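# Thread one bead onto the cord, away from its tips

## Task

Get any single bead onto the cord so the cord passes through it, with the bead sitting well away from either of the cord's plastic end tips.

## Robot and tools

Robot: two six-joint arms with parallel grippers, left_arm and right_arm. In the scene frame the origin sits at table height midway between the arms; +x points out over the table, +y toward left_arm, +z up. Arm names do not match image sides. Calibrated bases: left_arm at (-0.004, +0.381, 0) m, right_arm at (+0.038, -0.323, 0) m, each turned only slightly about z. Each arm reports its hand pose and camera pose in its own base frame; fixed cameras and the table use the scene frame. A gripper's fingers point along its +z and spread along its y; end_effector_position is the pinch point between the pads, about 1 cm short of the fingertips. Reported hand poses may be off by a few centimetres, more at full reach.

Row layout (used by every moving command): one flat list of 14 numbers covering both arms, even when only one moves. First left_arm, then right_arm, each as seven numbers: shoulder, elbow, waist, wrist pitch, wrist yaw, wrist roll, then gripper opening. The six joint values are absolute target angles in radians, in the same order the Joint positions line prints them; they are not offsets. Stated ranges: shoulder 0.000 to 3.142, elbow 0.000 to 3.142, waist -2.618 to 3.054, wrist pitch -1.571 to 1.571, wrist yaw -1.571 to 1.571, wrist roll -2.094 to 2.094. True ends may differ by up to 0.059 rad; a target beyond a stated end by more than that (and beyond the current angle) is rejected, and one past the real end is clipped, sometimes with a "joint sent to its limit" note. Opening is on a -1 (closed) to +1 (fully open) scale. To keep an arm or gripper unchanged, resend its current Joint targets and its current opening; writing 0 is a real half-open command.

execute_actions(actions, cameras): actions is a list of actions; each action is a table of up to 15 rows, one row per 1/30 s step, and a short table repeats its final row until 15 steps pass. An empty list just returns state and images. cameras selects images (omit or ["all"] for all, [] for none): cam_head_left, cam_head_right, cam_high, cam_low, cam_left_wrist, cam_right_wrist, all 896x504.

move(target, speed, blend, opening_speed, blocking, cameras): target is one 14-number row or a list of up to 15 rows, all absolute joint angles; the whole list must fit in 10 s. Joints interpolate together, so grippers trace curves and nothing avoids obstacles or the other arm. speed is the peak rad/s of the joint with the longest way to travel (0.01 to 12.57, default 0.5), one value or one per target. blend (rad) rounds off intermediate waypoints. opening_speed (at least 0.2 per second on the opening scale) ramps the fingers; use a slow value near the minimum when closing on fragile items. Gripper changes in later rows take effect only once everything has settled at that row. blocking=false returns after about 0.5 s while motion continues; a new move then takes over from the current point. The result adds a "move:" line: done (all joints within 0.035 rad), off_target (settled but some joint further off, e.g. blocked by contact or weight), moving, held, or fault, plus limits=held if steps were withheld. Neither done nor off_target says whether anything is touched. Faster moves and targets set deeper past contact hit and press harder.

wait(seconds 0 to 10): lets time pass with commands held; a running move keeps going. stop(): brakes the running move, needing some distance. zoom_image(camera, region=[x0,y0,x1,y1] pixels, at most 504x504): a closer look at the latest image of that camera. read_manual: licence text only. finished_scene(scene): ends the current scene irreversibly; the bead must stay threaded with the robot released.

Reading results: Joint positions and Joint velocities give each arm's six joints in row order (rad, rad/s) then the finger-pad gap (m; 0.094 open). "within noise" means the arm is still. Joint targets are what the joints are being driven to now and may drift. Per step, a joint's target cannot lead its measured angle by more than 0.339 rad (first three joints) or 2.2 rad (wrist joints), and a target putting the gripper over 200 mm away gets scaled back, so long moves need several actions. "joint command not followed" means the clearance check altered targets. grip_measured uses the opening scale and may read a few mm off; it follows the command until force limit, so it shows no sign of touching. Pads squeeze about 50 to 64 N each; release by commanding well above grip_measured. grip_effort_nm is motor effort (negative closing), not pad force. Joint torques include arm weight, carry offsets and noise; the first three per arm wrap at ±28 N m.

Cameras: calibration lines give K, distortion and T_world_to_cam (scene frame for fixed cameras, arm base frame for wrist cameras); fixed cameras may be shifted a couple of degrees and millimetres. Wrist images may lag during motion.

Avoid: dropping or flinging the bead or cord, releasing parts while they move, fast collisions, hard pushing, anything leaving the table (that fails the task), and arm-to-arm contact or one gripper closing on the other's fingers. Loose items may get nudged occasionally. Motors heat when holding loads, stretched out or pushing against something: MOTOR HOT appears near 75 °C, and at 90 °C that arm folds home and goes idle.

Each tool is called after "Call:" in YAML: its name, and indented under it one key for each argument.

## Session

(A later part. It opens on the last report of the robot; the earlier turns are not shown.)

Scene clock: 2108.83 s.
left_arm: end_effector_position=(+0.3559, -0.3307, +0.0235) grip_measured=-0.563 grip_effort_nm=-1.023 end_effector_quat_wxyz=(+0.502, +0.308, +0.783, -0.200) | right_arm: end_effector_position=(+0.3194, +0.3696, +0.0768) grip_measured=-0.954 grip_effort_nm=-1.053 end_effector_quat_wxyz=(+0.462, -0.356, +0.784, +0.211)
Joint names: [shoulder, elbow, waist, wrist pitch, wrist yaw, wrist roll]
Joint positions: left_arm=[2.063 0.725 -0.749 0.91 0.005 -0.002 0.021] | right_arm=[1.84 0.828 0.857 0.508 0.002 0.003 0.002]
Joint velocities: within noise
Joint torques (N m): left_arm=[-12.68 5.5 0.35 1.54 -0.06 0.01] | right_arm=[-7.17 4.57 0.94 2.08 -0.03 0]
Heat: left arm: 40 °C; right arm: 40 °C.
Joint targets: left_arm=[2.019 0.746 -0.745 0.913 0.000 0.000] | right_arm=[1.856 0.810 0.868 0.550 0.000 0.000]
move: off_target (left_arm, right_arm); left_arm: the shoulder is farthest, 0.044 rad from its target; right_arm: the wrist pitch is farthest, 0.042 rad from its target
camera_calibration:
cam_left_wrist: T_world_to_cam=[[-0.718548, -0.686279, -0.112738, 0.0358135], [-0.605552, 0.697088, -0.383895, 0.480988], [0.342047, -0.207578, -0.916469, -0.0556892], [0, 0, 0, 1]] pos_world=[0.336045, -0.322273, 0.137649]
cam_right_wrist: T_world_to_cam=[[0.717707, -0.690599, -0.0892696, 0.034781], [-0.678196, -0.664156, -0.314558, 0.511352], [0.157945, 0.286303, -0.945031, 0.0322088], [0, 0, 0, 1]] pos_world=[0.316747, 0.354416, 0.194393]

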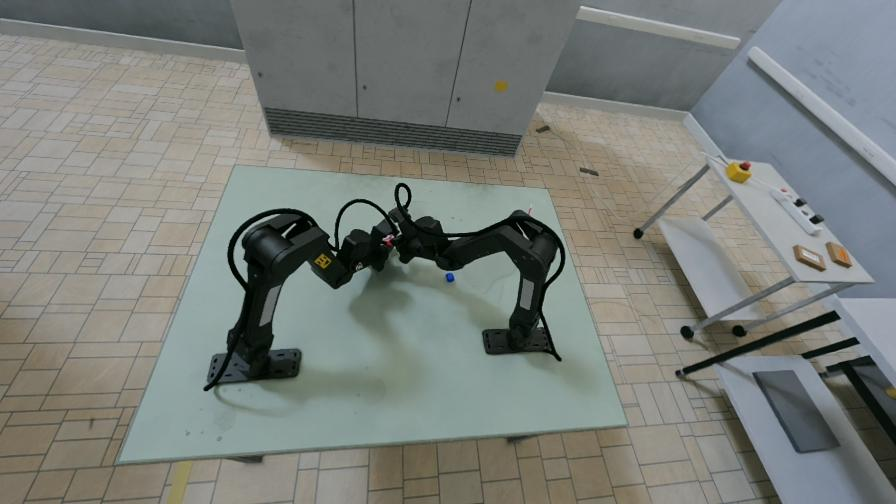

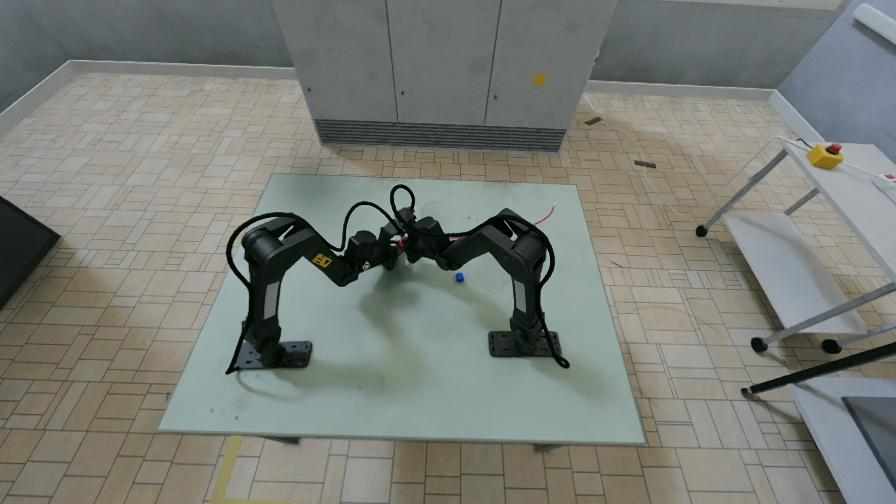

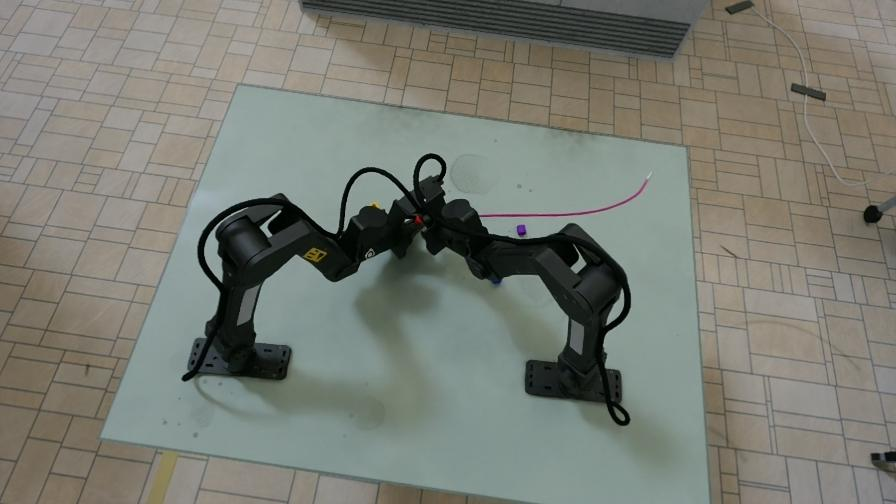

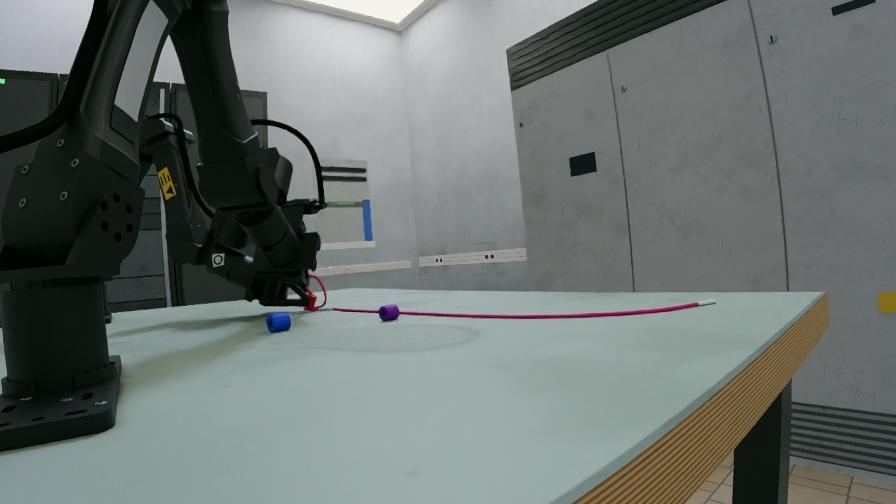

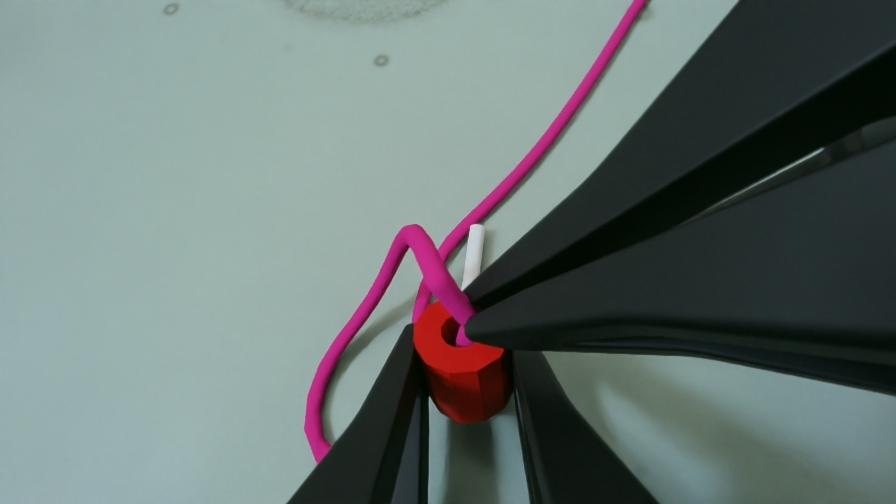

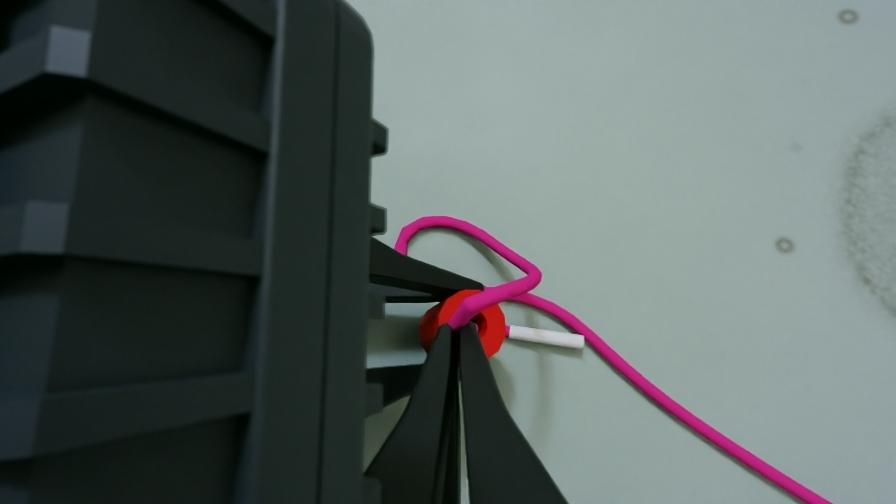

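Call:
move:
  target:
    - [2.089, 0.746, -0.745, 0.913, 0.0, 0.0, -0.64, 1.865, 0.81, 0.868, 0.55, 0.0, 0.0, -1.0]
    - [2.089, 0.746, -0.745, 0.913, 0.0, 0.0, -0.3, 1.865, 0.81, 0.868, 0.55, 0.0, 0.0, -1.0]
  speed: 0.1
  opening_speed: 0.4

Call:
zoom_image:
  camera: "cam_low"
  region: [240, 220, 360, 330]

Scene clock: 2124.23 s.
left_arm: end_effector_position=(+0.3550, -0.3299, +0.0185) grip_measured=-0.302 grip_effort_nm=0.100 end_effector_quat_wxyz=(+0.496, +0.310, +0.787, -0.198) | right_arm: end_effector_position=(+0.3193, +0.3696, +0.0735) grip_measured=-0.954 grip_effort_nm=-1.053 end_effector_quat_wxyz=(+0.460, -0.357, +0.785, +0.210)
Joint names: [shoulder, elbow, waist, wrist pitch, wrist yaw, wrist roll]
Joint positions: left_arm=[2.07 0.727 -0.749 0.9 0.005 -0.002 0.033] | right_arm=[1.848 0.828 0.857 0.511 0.002 0.003 0.002]
Joint velocities: within noise
Joint torques (N m): left_arm=[-7.21 5.38 0.32 1.61 -0.06 0.01] | right_arm=[-7.2 4.51 0.94 2.04 -0.03 -0.03]
Heat: left arm: 38 °C; right arm: 41 °C.
Joint targets: left_arm=[2.089 0.746 -0.745 0.913 0.000 0.000] | right_arm=[1.865 0.810 0.868 0.550 0.000 0.000]
move: off_target (right_arm); right_arm: the wrist pitch is farthest, 0.039 rad from its target
camera_calibration:
cam_left_wrist: T_world_to_cam=[[-0.719823, -0.685101, -0.111771, 0.0359781], [-0.609771, 0.701009, -0.369819, 0.48053], [0.331715, -0.198049, -0.922356, -0.0528869], [0, 0, 0, 1]] pos_world=[0.336455, -0.322682, 0.13295]
cam_right_wrist: T_world_to_cam=[[0.717373, -0.690991, -0.0889296, 0.0347356], [-0.679359, -0.665511, -0.309137, 0.510779], [0.154427, 0.282182, -0.94685, 0.0319122], [0, 0, 0, 1]] pos_world=[0.317156, 0.354926, 0.191206]

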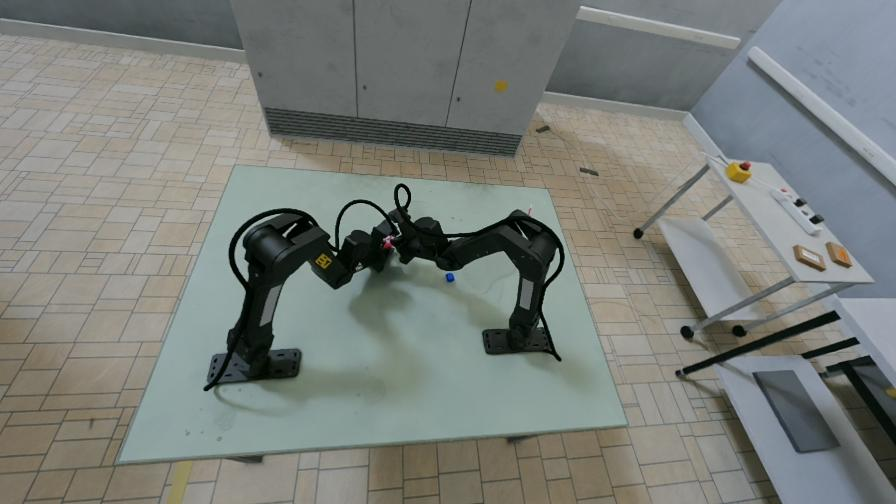

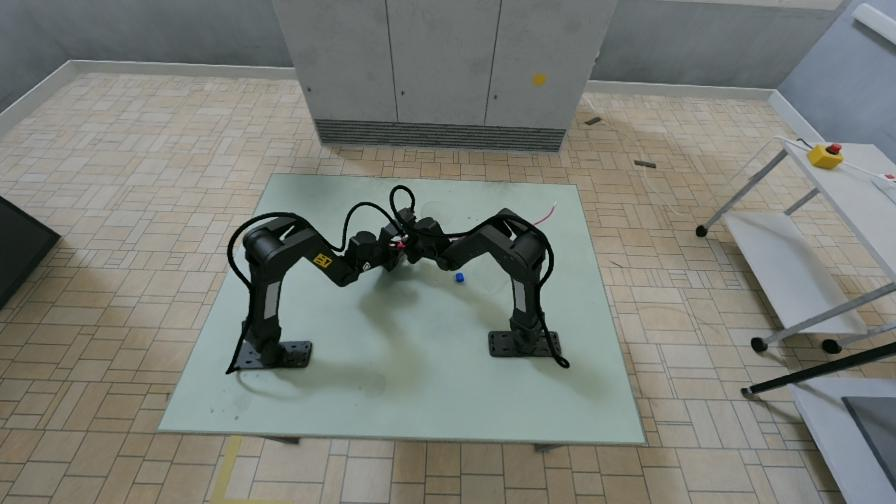

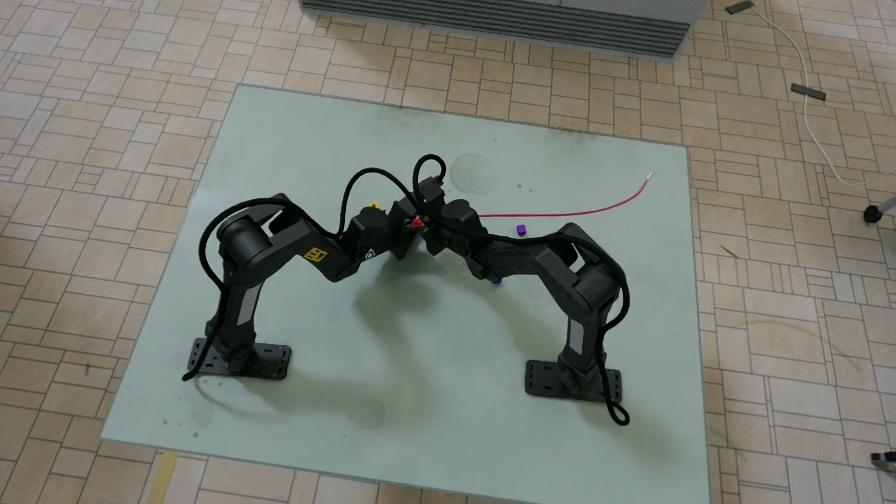

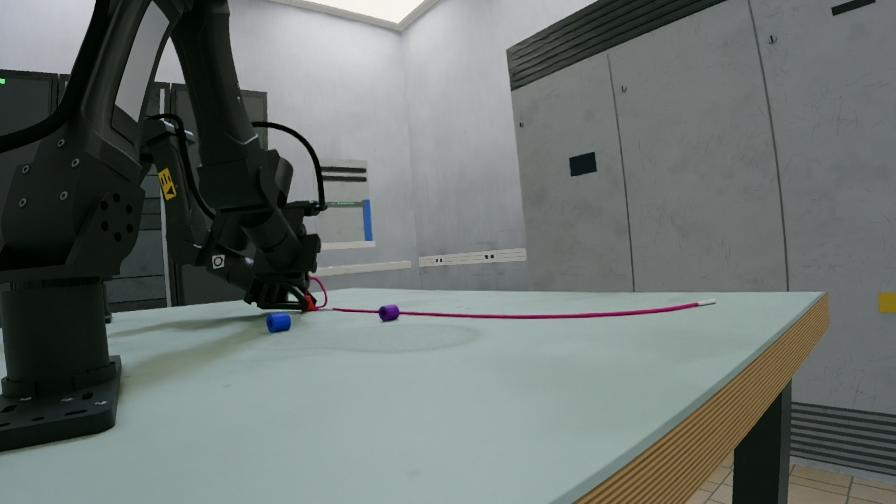

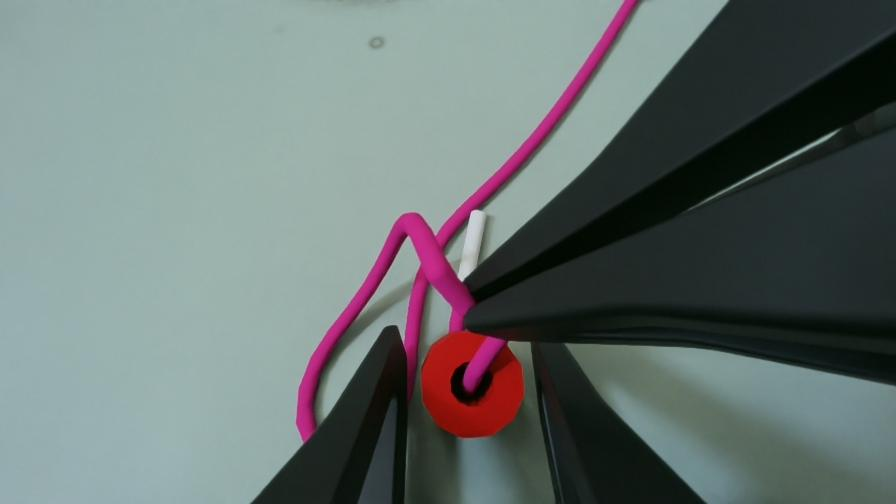

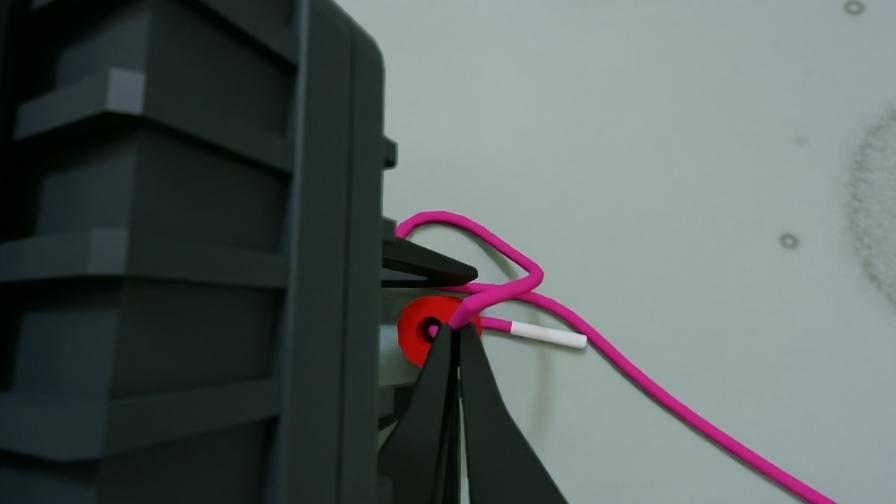

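Scaled by 4.200 from the camera's 896x504 image, which has a finer 1280x720 frame.

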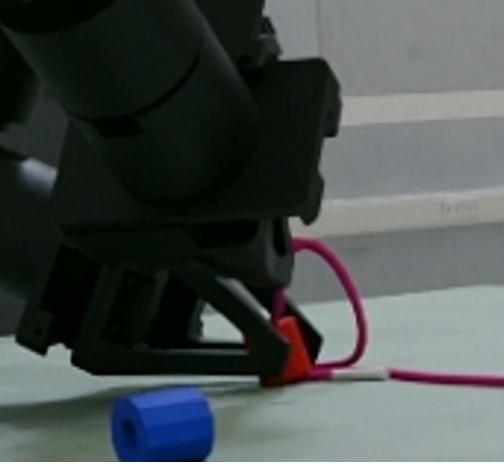

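Call:
move:
  target:
    - [1.757, 0.50, -0.745, 0.83, 0.0, 0.0, -0.3, 1.865, 0.81, 0.868, 0.55, 0.0, 0.0, -1.0]
  speed: 0.2
  cameras: ["cam_left_wrist", "cam_right_wrist", "cam_low", "cam_high"]

Call:
zoom_image:
  camera: "cam_low"
  region: [240, 220, 360, 330]

Scene clock: 2178.90 s.
left_arm: end_effector_position=(+0.3117, -0.2897, +0.0445) grip_measured=-0.302 grip_effort_nm=0.100 end_effector_quat_wxyz=(+0.485, +0.312, +0.794, -0.193) | right_arm: end_effector_position=(+0.3193, +0.3696, +0.0735) grip_measured=-0.954 grip_effort_nm=-1.053 end_effector_quat_wxyz=(+0.460, -0.357, +0.785, +0.210)
Joint names: [shoulder, elbow, waist, wrist pitch, wrist yaw, wrist roll]
Joint positions: left_arm=[1.794 0.505 -0.749 0.817 0.005 -0.002 0.033] | right_arm=[1.848 0.828 0.857 0.511 0.002 0.003 0.002]
Joint velocities: within noise
Joint torques (N m): left_arm=[-9.81 3.77 0.36 1.62 -0.05 0.01] | right_arm=[-7.17 4.46 0.96 2.03 -0.05 0]
Heat: left arm: 38 °C; right arm: 42 °C.
Joint targets: left_arm=[1.757 0.500 -0.745 0.830 0.000 0.000] | right_arm=[1.865 0.810 0.868 0.550 0.000 0.000]
move: off_target (left_arm, right_arm); left_arm: the shoulder is farthest, 0.037 rad from its target; right_arm: the wrist pitch is farthest, 0.039 rad from its target
camera_calibration:
cam_left_wrist: T_world_to_cam=[[-0.722161, -0.68286, -0.110385, 0.0365593], [-0.616983, 0.708028, -0.343553, 0.438621], [0.312754, -0.179994, -0.932624, 0.00496049], [0, 0, 0, 1]] pos_world=[0.295472, -0.284698, 0.159351]
cam_right_wrist: T_world_to_cam=[[0.717373, -0.690991, -0.0889296, 0.0347356], [-0.679359, -0.665511, -0.309137, 0.510779], [0.154427, 0.282182, -0.94685, 0.0319122], [0, 0, 0, 1]] pos_world=[0.317156, 0.354926, 0.191206]
Images, in order (width x height): cam_high 896x504, cam_low 896x504, cam_left_wrist 896x504, cam_right_wrist 896x504.

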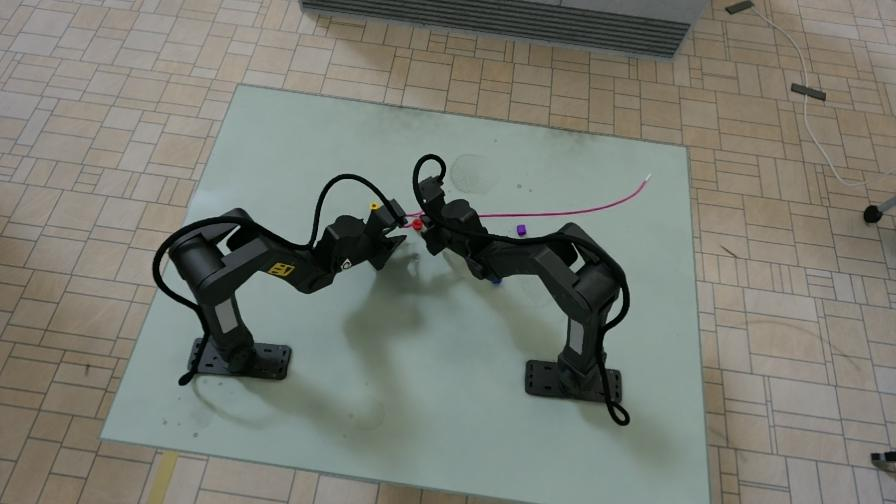

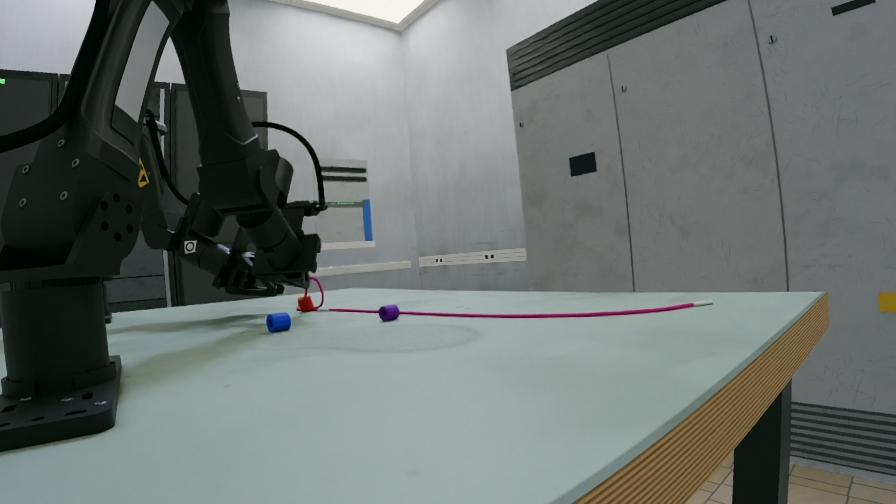

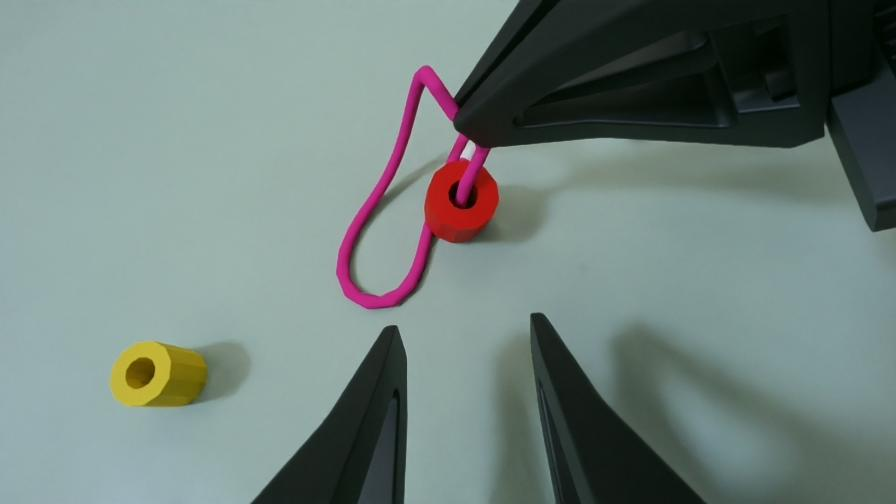

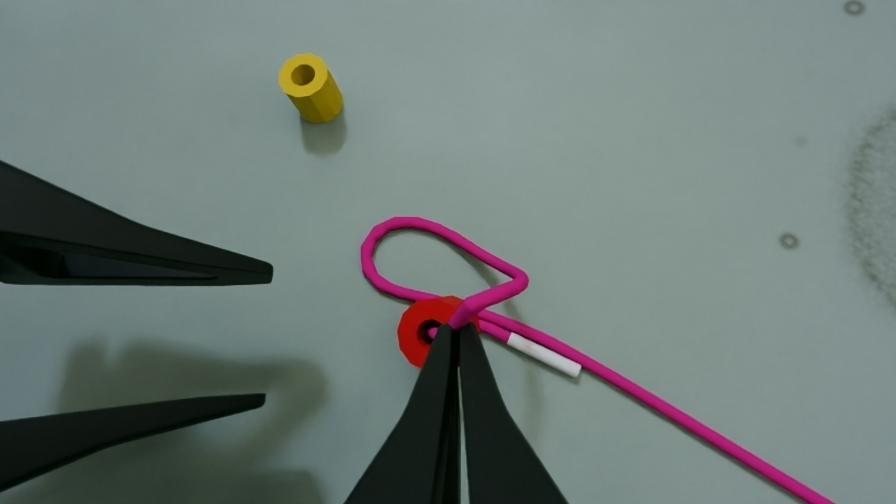

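Scaled by 4.200 from the camera's 896x504 image, which has a finer 1280x720 frame.

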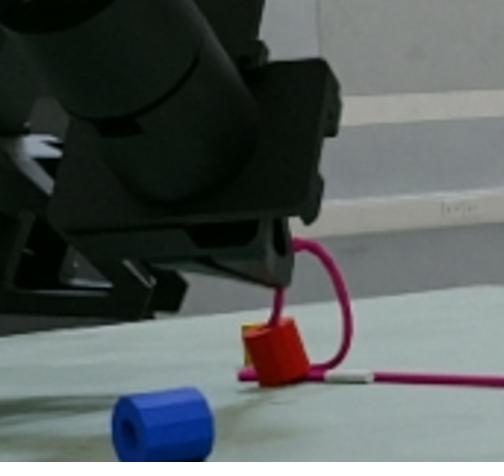

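Call:
move:
  target:
    - [1.757, 0.50, -0.745, 0.83, 0.0, 0.0, -0.3, 1.869, 0.745, 0.868, 0.629, 0.0, 0.0, -1.0]
    - [1.757, 0.50, -0.745, 0.83, 0.0, 0.0, -0.3, 1.869, 0.669, 0.868, 0.705, 0.0, 0.0, -1.0]
    - [1.757, 0.50, -0.745, 0.83, 0.0, 0.0, -0.3, 1.955, 0.629, 0.868, 0.832, 0.0, 0.0, -1.0]
  speed: 0.1
  cameras: ["cam_left_wrist", "cam_right_wrist", "cam_low", "cam_high"]

Call:
zoom_image:
  camera: "cam_low"
  region: [240, 220, 360, 330]

Scene clock: 2190.40 s.
left_arm: end_effector_position=(+0.3116, -0.2896, +0.0442) grip_measured=-0.302 grip_effort_nm=0.100 end_effector_quat_wxyz=(+0.485, +0.312, +0.794, -0.193) | right_arm: end_effector_position=(+0.3019, +0.3495, +0.0350) grip_measured=-0.954 grip_effort_nm=-1.057 end_effector_quat_wxyz=(+0.476, -0.352, +0.776, +0.217)
Joint names: [shoulder, elbow, waist, wrist pitch, wrist yaw, wrist roll]
Joint positions: left_arm=[1.794 0.505 -0.749 0.816 0.005 -0.002 0.033] | right_arm=[1.933 0.648 0.857 0.816 0.002 0.003 0.002]
Joint velocities: within noise
Joint torques (N m): left_arm=[-9.83 3.77 0.35 1.61 -0.06 0.01] | right_arm=[-6.31 3.33 0.95 1.86 -0.05 -0.02]
Heat: left arm: 37 °C; right arm: 42 °C.
Joint targets: left_arm=[1.757 0.500 -0.745 0.830 0.000 0.000] | right_arm=[1.955 0.629 0.868 0.832 0.000 0.000]
move: off_target (left_arm); left_arm: the shoulder is farthest, 0.037 rad from its target
camera_calibration:
cam_left_wrist: T_world_to_cam=[[-0.722319, -0.682705, -0.110315, 0.036689], [-0.617203, 0.708355, -0.342482, 0.438603], [0.311957, -0.179294, -0.933026, 0.00524148], [0, 0, 0, 1]] pos_world=[0.295573, -0.284699, 0.159151]
cam_right_wrist: T_world_to_cam=[[0.719809, -0.68818, -0.0910127, 0.0282381], [-0.670499, -0.655313, -0.347844, 0.468754], [0.179737, 0.311405, -0.933124, -0.014586], [0, 0, 0, 1]] pos_world=[0.296595, 0.331156, 0.152013]
Images, in order (width x height): cam_high 896x504, cam_low 896x504, cam_left_wrist 896x504, cam_right_wrist 896x504.

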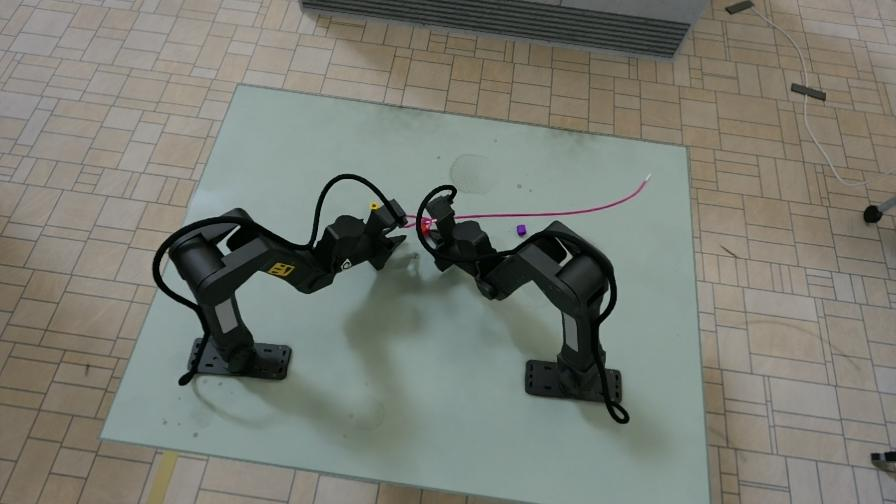

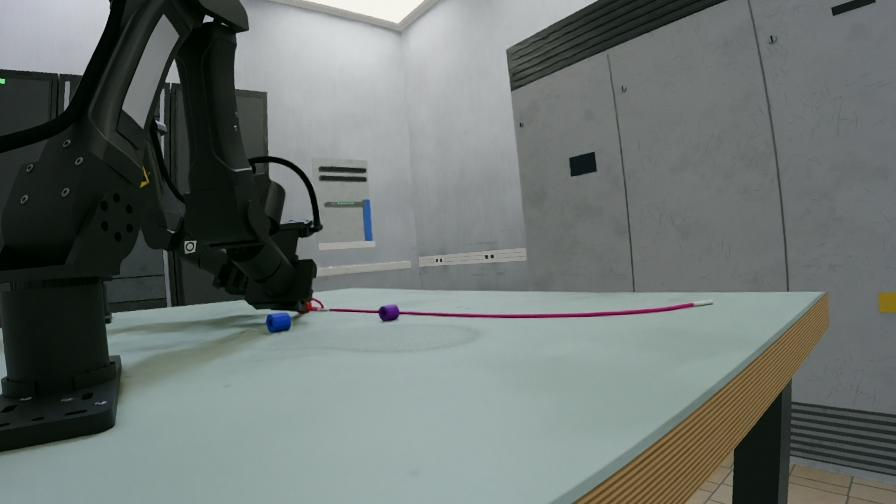

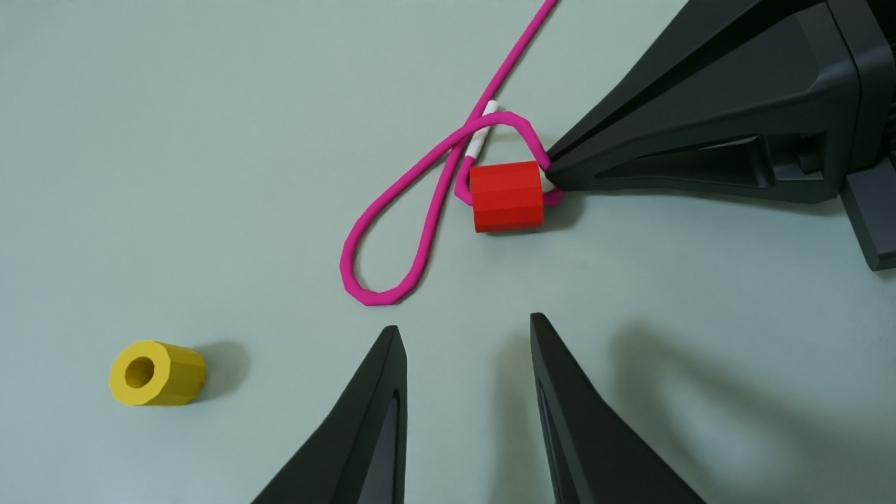

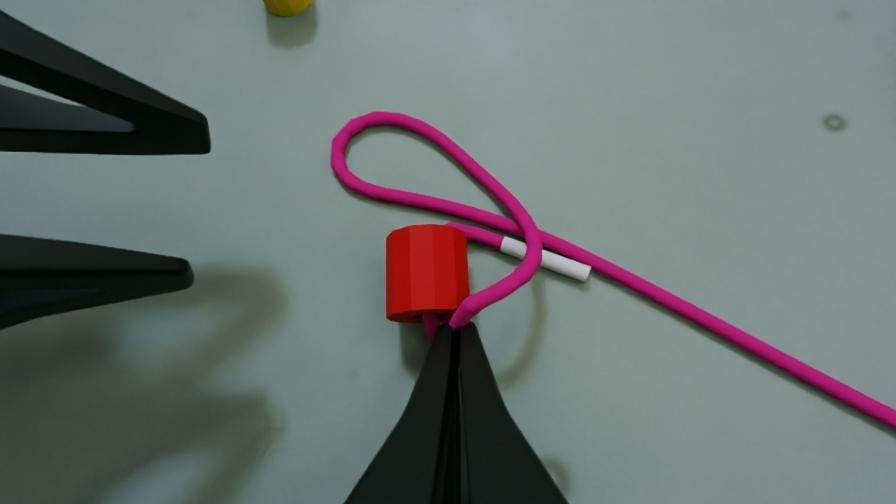

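Scaled by 4.200 from the camera's 896x504 image, which has a finer 1280x720 frame.

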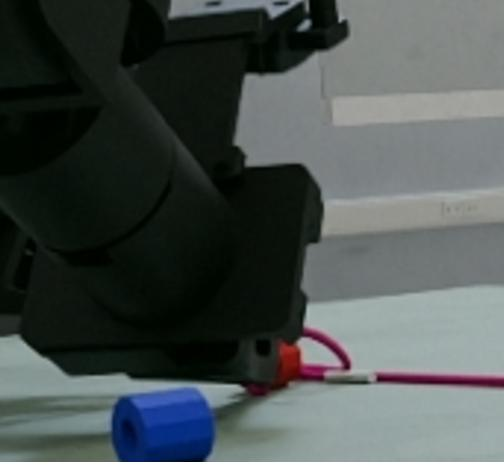

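Call:
move:
  target:
    - [1.757, 0.50, -0.745, 0.83, 0.0, 0.0, -0.3, 1.973, 0.629, 0.868, 0.832, 0.0, 0.0, -1.0]
    - [1.757, 0.50, -0.745, 0.83, 0.0, 0.0, -0.3, 1.973, 0.629, 0.868, 0.832, 0.0, 0.0, -0.6]
  speed: 0.1
  opening_speed: 0.4
  cameras: ["cam_left_wrist", "cam_right_wrist", "cam_low", "cam_high"]

Scene clock: 2198.50 s.
left_arm: end_effector_position=(+0.3116, -0.2896, +0.0442) grip_measured=-0.302 grip_effort_nm=0.100 end_effector_quat_wxyz=(+0.485, +0.312, +0.794, -0.193) | right_arm: end_effector_position=(+0.3024, +0.3501, +0.0310) grip_measured=-0.603 grip_effort_nm=0.134 end_effector_quat_wxyz=(+0.477, -0.352, +0.775, +0.218)
Joint names: [shoulder, elbow, waist, wrist pitch, wrist yaw, wrist roll]
Joint positions: left_arm=[1.794 0.505 -0.749 0.816 0.005 -0.002 0.033] | right_arm=[1.953 0.648 0.857 0.838 0.002 0.003 0.019]
Joint velocities: within noise
Joint torques (N m): left_arm=[-9.84 3.77 0.36 1.62 -0.06 0.01] | right_arm=[-6.54 3.15 0.99 1.6 -0.04 -0.01]
Heat: left arm: 37 °C; right arm: 40 °C.
Joint targets: left_arm=[1.757 0.500 -0.745 0.830 0.000 0.000] | right_arm=[1.973 0.629 0.868 0.832 0.000 0.000]
move: off_target (left_arm); left_arm: the shoulder is farthest, 0.037 rad from its target
camera_calibration:
cam_left_wrist: T_world_to_cam=[[-0.722319, -0.682705, -0.110315, 0.036689], [-0.617203, 0.708355, -0.342482, 0.438603], [0.311957, -0.179294, -0.933026, 0.00524148], [0, 0, 0, 1]] pos_world=[0.295573, -0.284699, 0.159151]
cam_right_wrist: T_world_to_cam=[[0.719935, -0.688034, -0.0911252, 0.0278635], [-0.669983, -0.654691, -0.350003, 0.467779], [0.181155, 0.313032, -0.932306, -0.0195815], [0, 0, 0, 1]] pos_world=[0.296891, 0.331552, 0.148007]
Images, in order (width x height): cam_high 896x504, cam_low 896x504, cam_left_wrist 896x504, cam_right_wrist 896x504.

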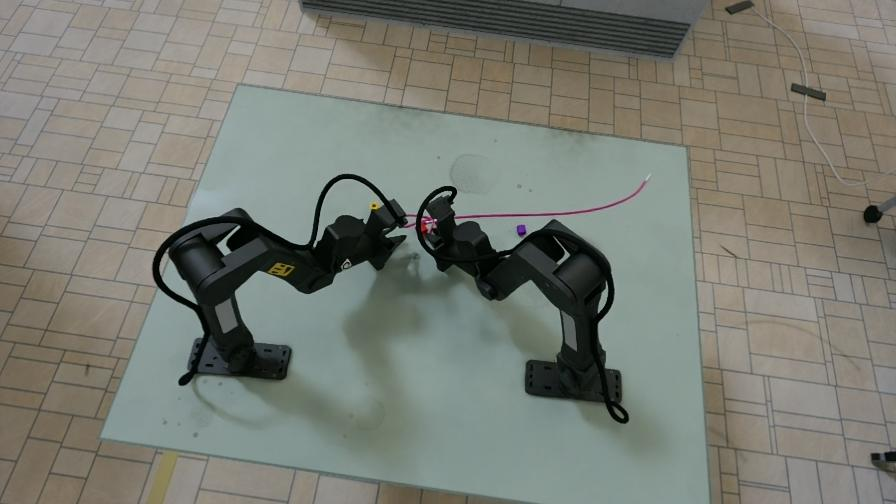

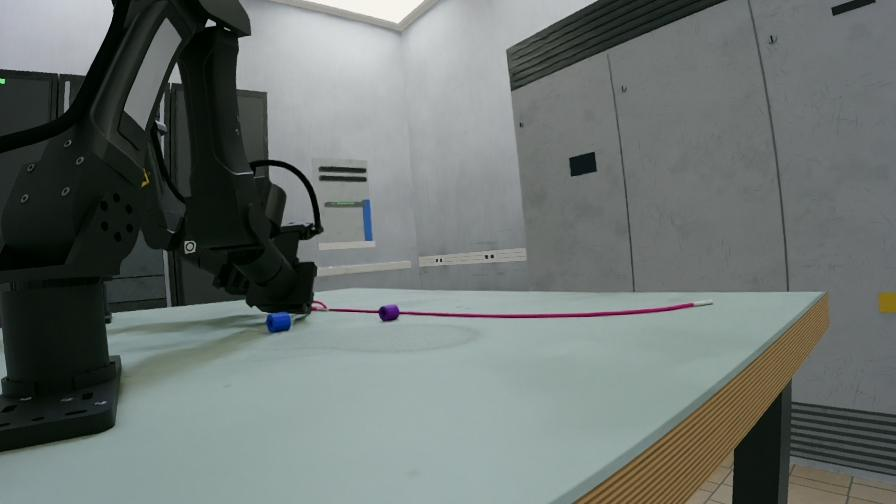

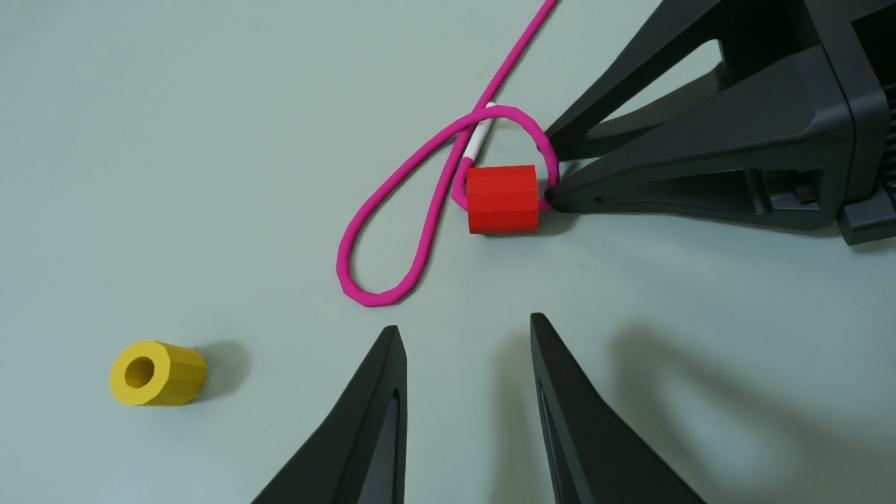

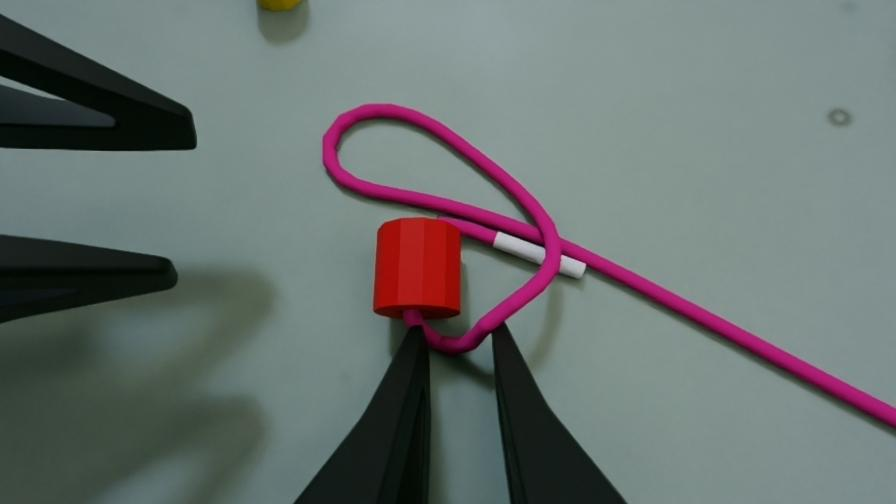

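Call:
move:
  target:
    - [1.757, 0.50, -0.745, 0.83, 0.0, 0.0, -0.3, 1.537, 0.443, 0.868, 0.617, 0.0, 0.0, -0.6]
    - [1.094, 1.132, -0.249, -0.485, 0.0, 0.0, -0.3, 1.2, 1.15, 0.5, 0.0, 0.0, 0.0, -0.6]
  speed: [0.2, 0.6]

Scene clock: 2211.63 s.
left_arm: end_effector_position=(+0.3544, -0.0920, +0.2972) grip_measured=-0.302 grip_effort_nm=0.095 end_effector_quat_wxyz=(+0.509, +0.109, +0.851, -0.067) | right_arm: end_effector_position=(+0.3726, +0.2071, +0.3716) grip_measured=-0.603 grip_effort_nm=0.134 end_effector_quat_wxyz=(+0.645, -0.185, +0.722, +0.167)
Joint names: [shoulder, elbow, waist, wrist pitch, wrist yaw, wrist roll]
Joint positions: left_arm=[1.108 1.106 -0.256 -0.49 0.001 -0.002 0.033] | right_arm=[1.219 1.11 0.506 -0.002 0.002 0.003 0.019]
Joint velocities: within noise
Joint torques (N m): left_arm=[-3.78 8.31 0.57 1.53 -0.03 0.01] | right_arm=[-5.76 10.69 -0.57 1.85 -0.03 -0.01]
Heat: left arm: 37 °C; right arm: 38 °C.
Joint targets: left_arm=[1.094 1.132 -0.249 -0.485 0.000 0.000] | right_arm=[1.200 1.150 0.500 0.000 0.000 0.000]
move: off_target (right_arm); right_arm: the elbow is farthest, 0.040 rad from its target
camera_calibration:
cam_left_wrist: T_world_to_cam=[[-0.312357, -0.943512, -0.110539, 0.0611272], [-0.885846, 0.331321, -0.324812, 0.466888], [0.343088, -0.0035365, -0.939297, 0.270355], [0, 0, 0, 1]] pos_world=[0.339929, -0.0960594, 0.412351]
cam_right_wrist: T_world_to_cam=[[0.469839, -0.876784, -0.102474, 0.0465563], [-0.696851, -0.297125, -0.652775, 0.588829], [0.541895, 0.378108, -0.750589, 0.114605], [0, 0, 0, 1]] pos_world=[0.326348, 0.172443, 0.475165]

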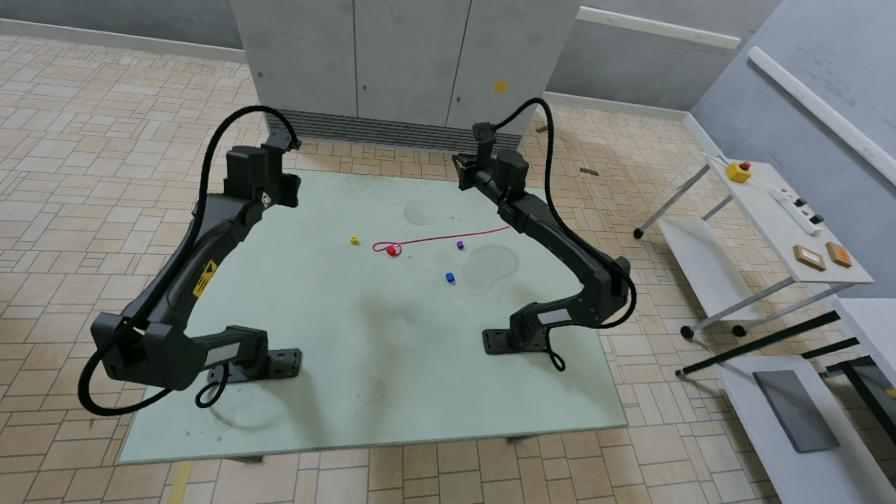

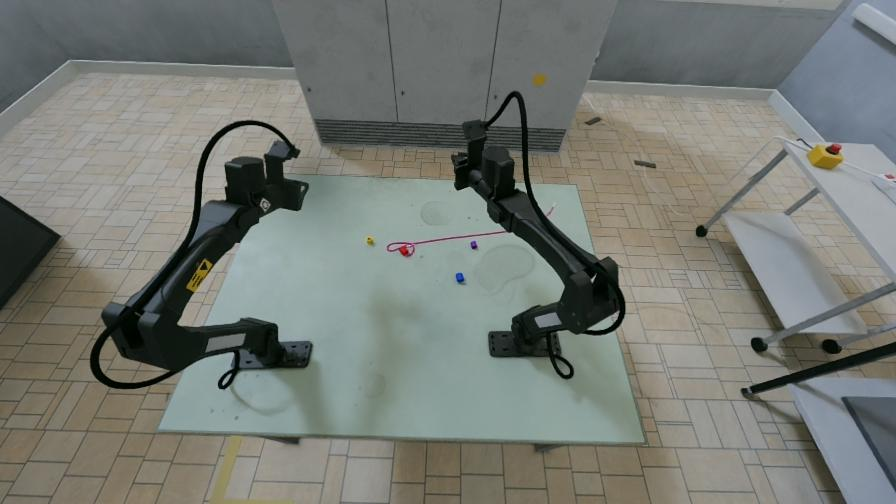

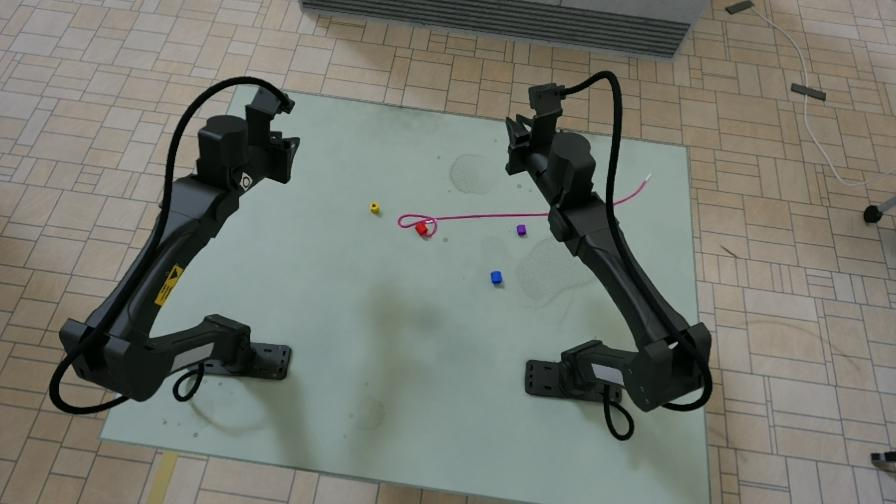

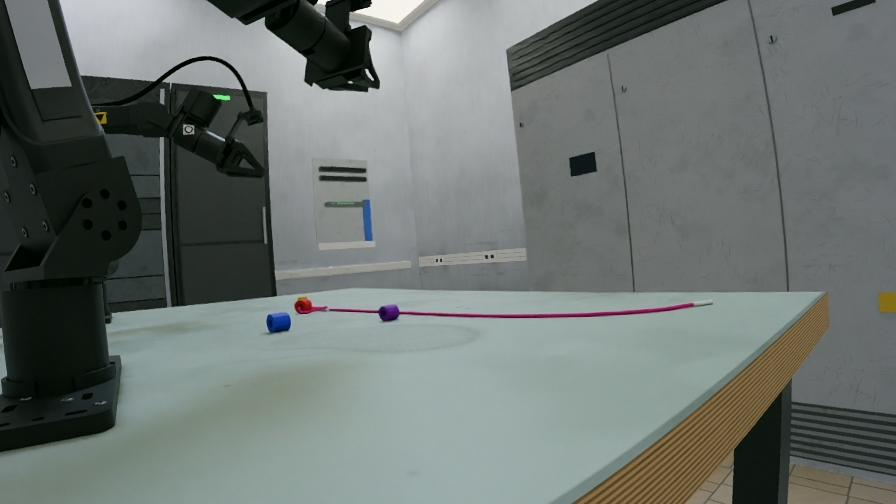

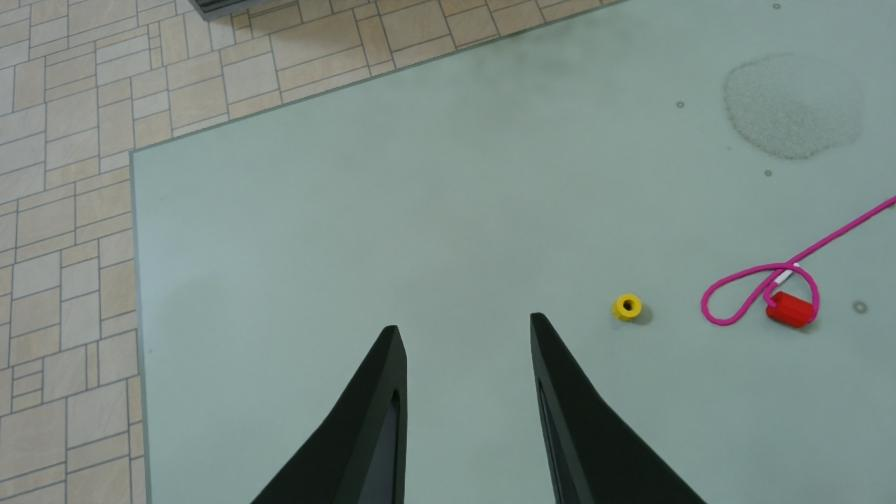

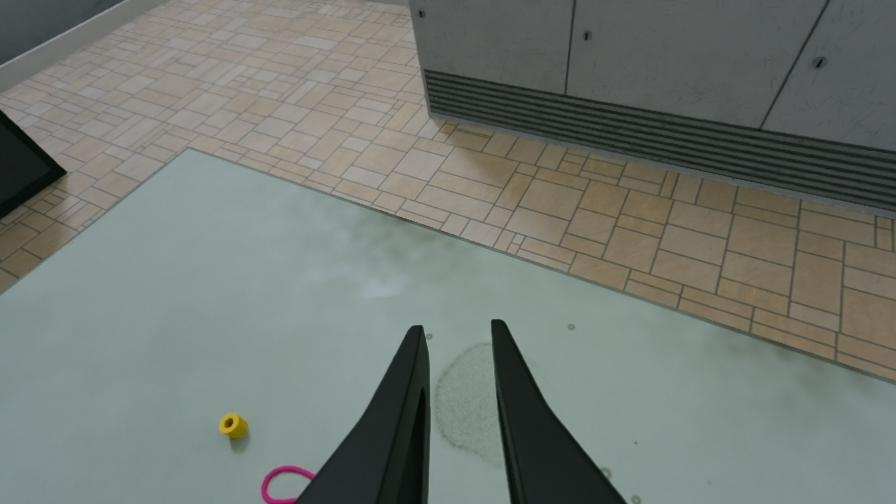

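Call:
zoom_image:
  camera: "cam_left_wrist"
  region: [690, 240, 850, 340]

Scaled by 3.150 from the camera's 896x504 image, which has a finer 1280x720 frame.

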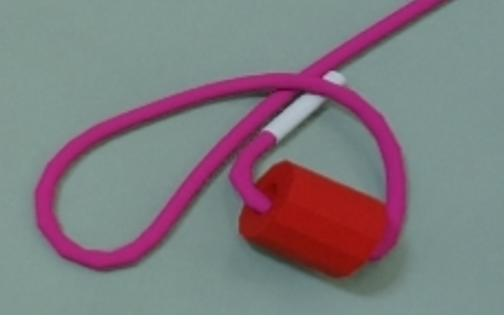

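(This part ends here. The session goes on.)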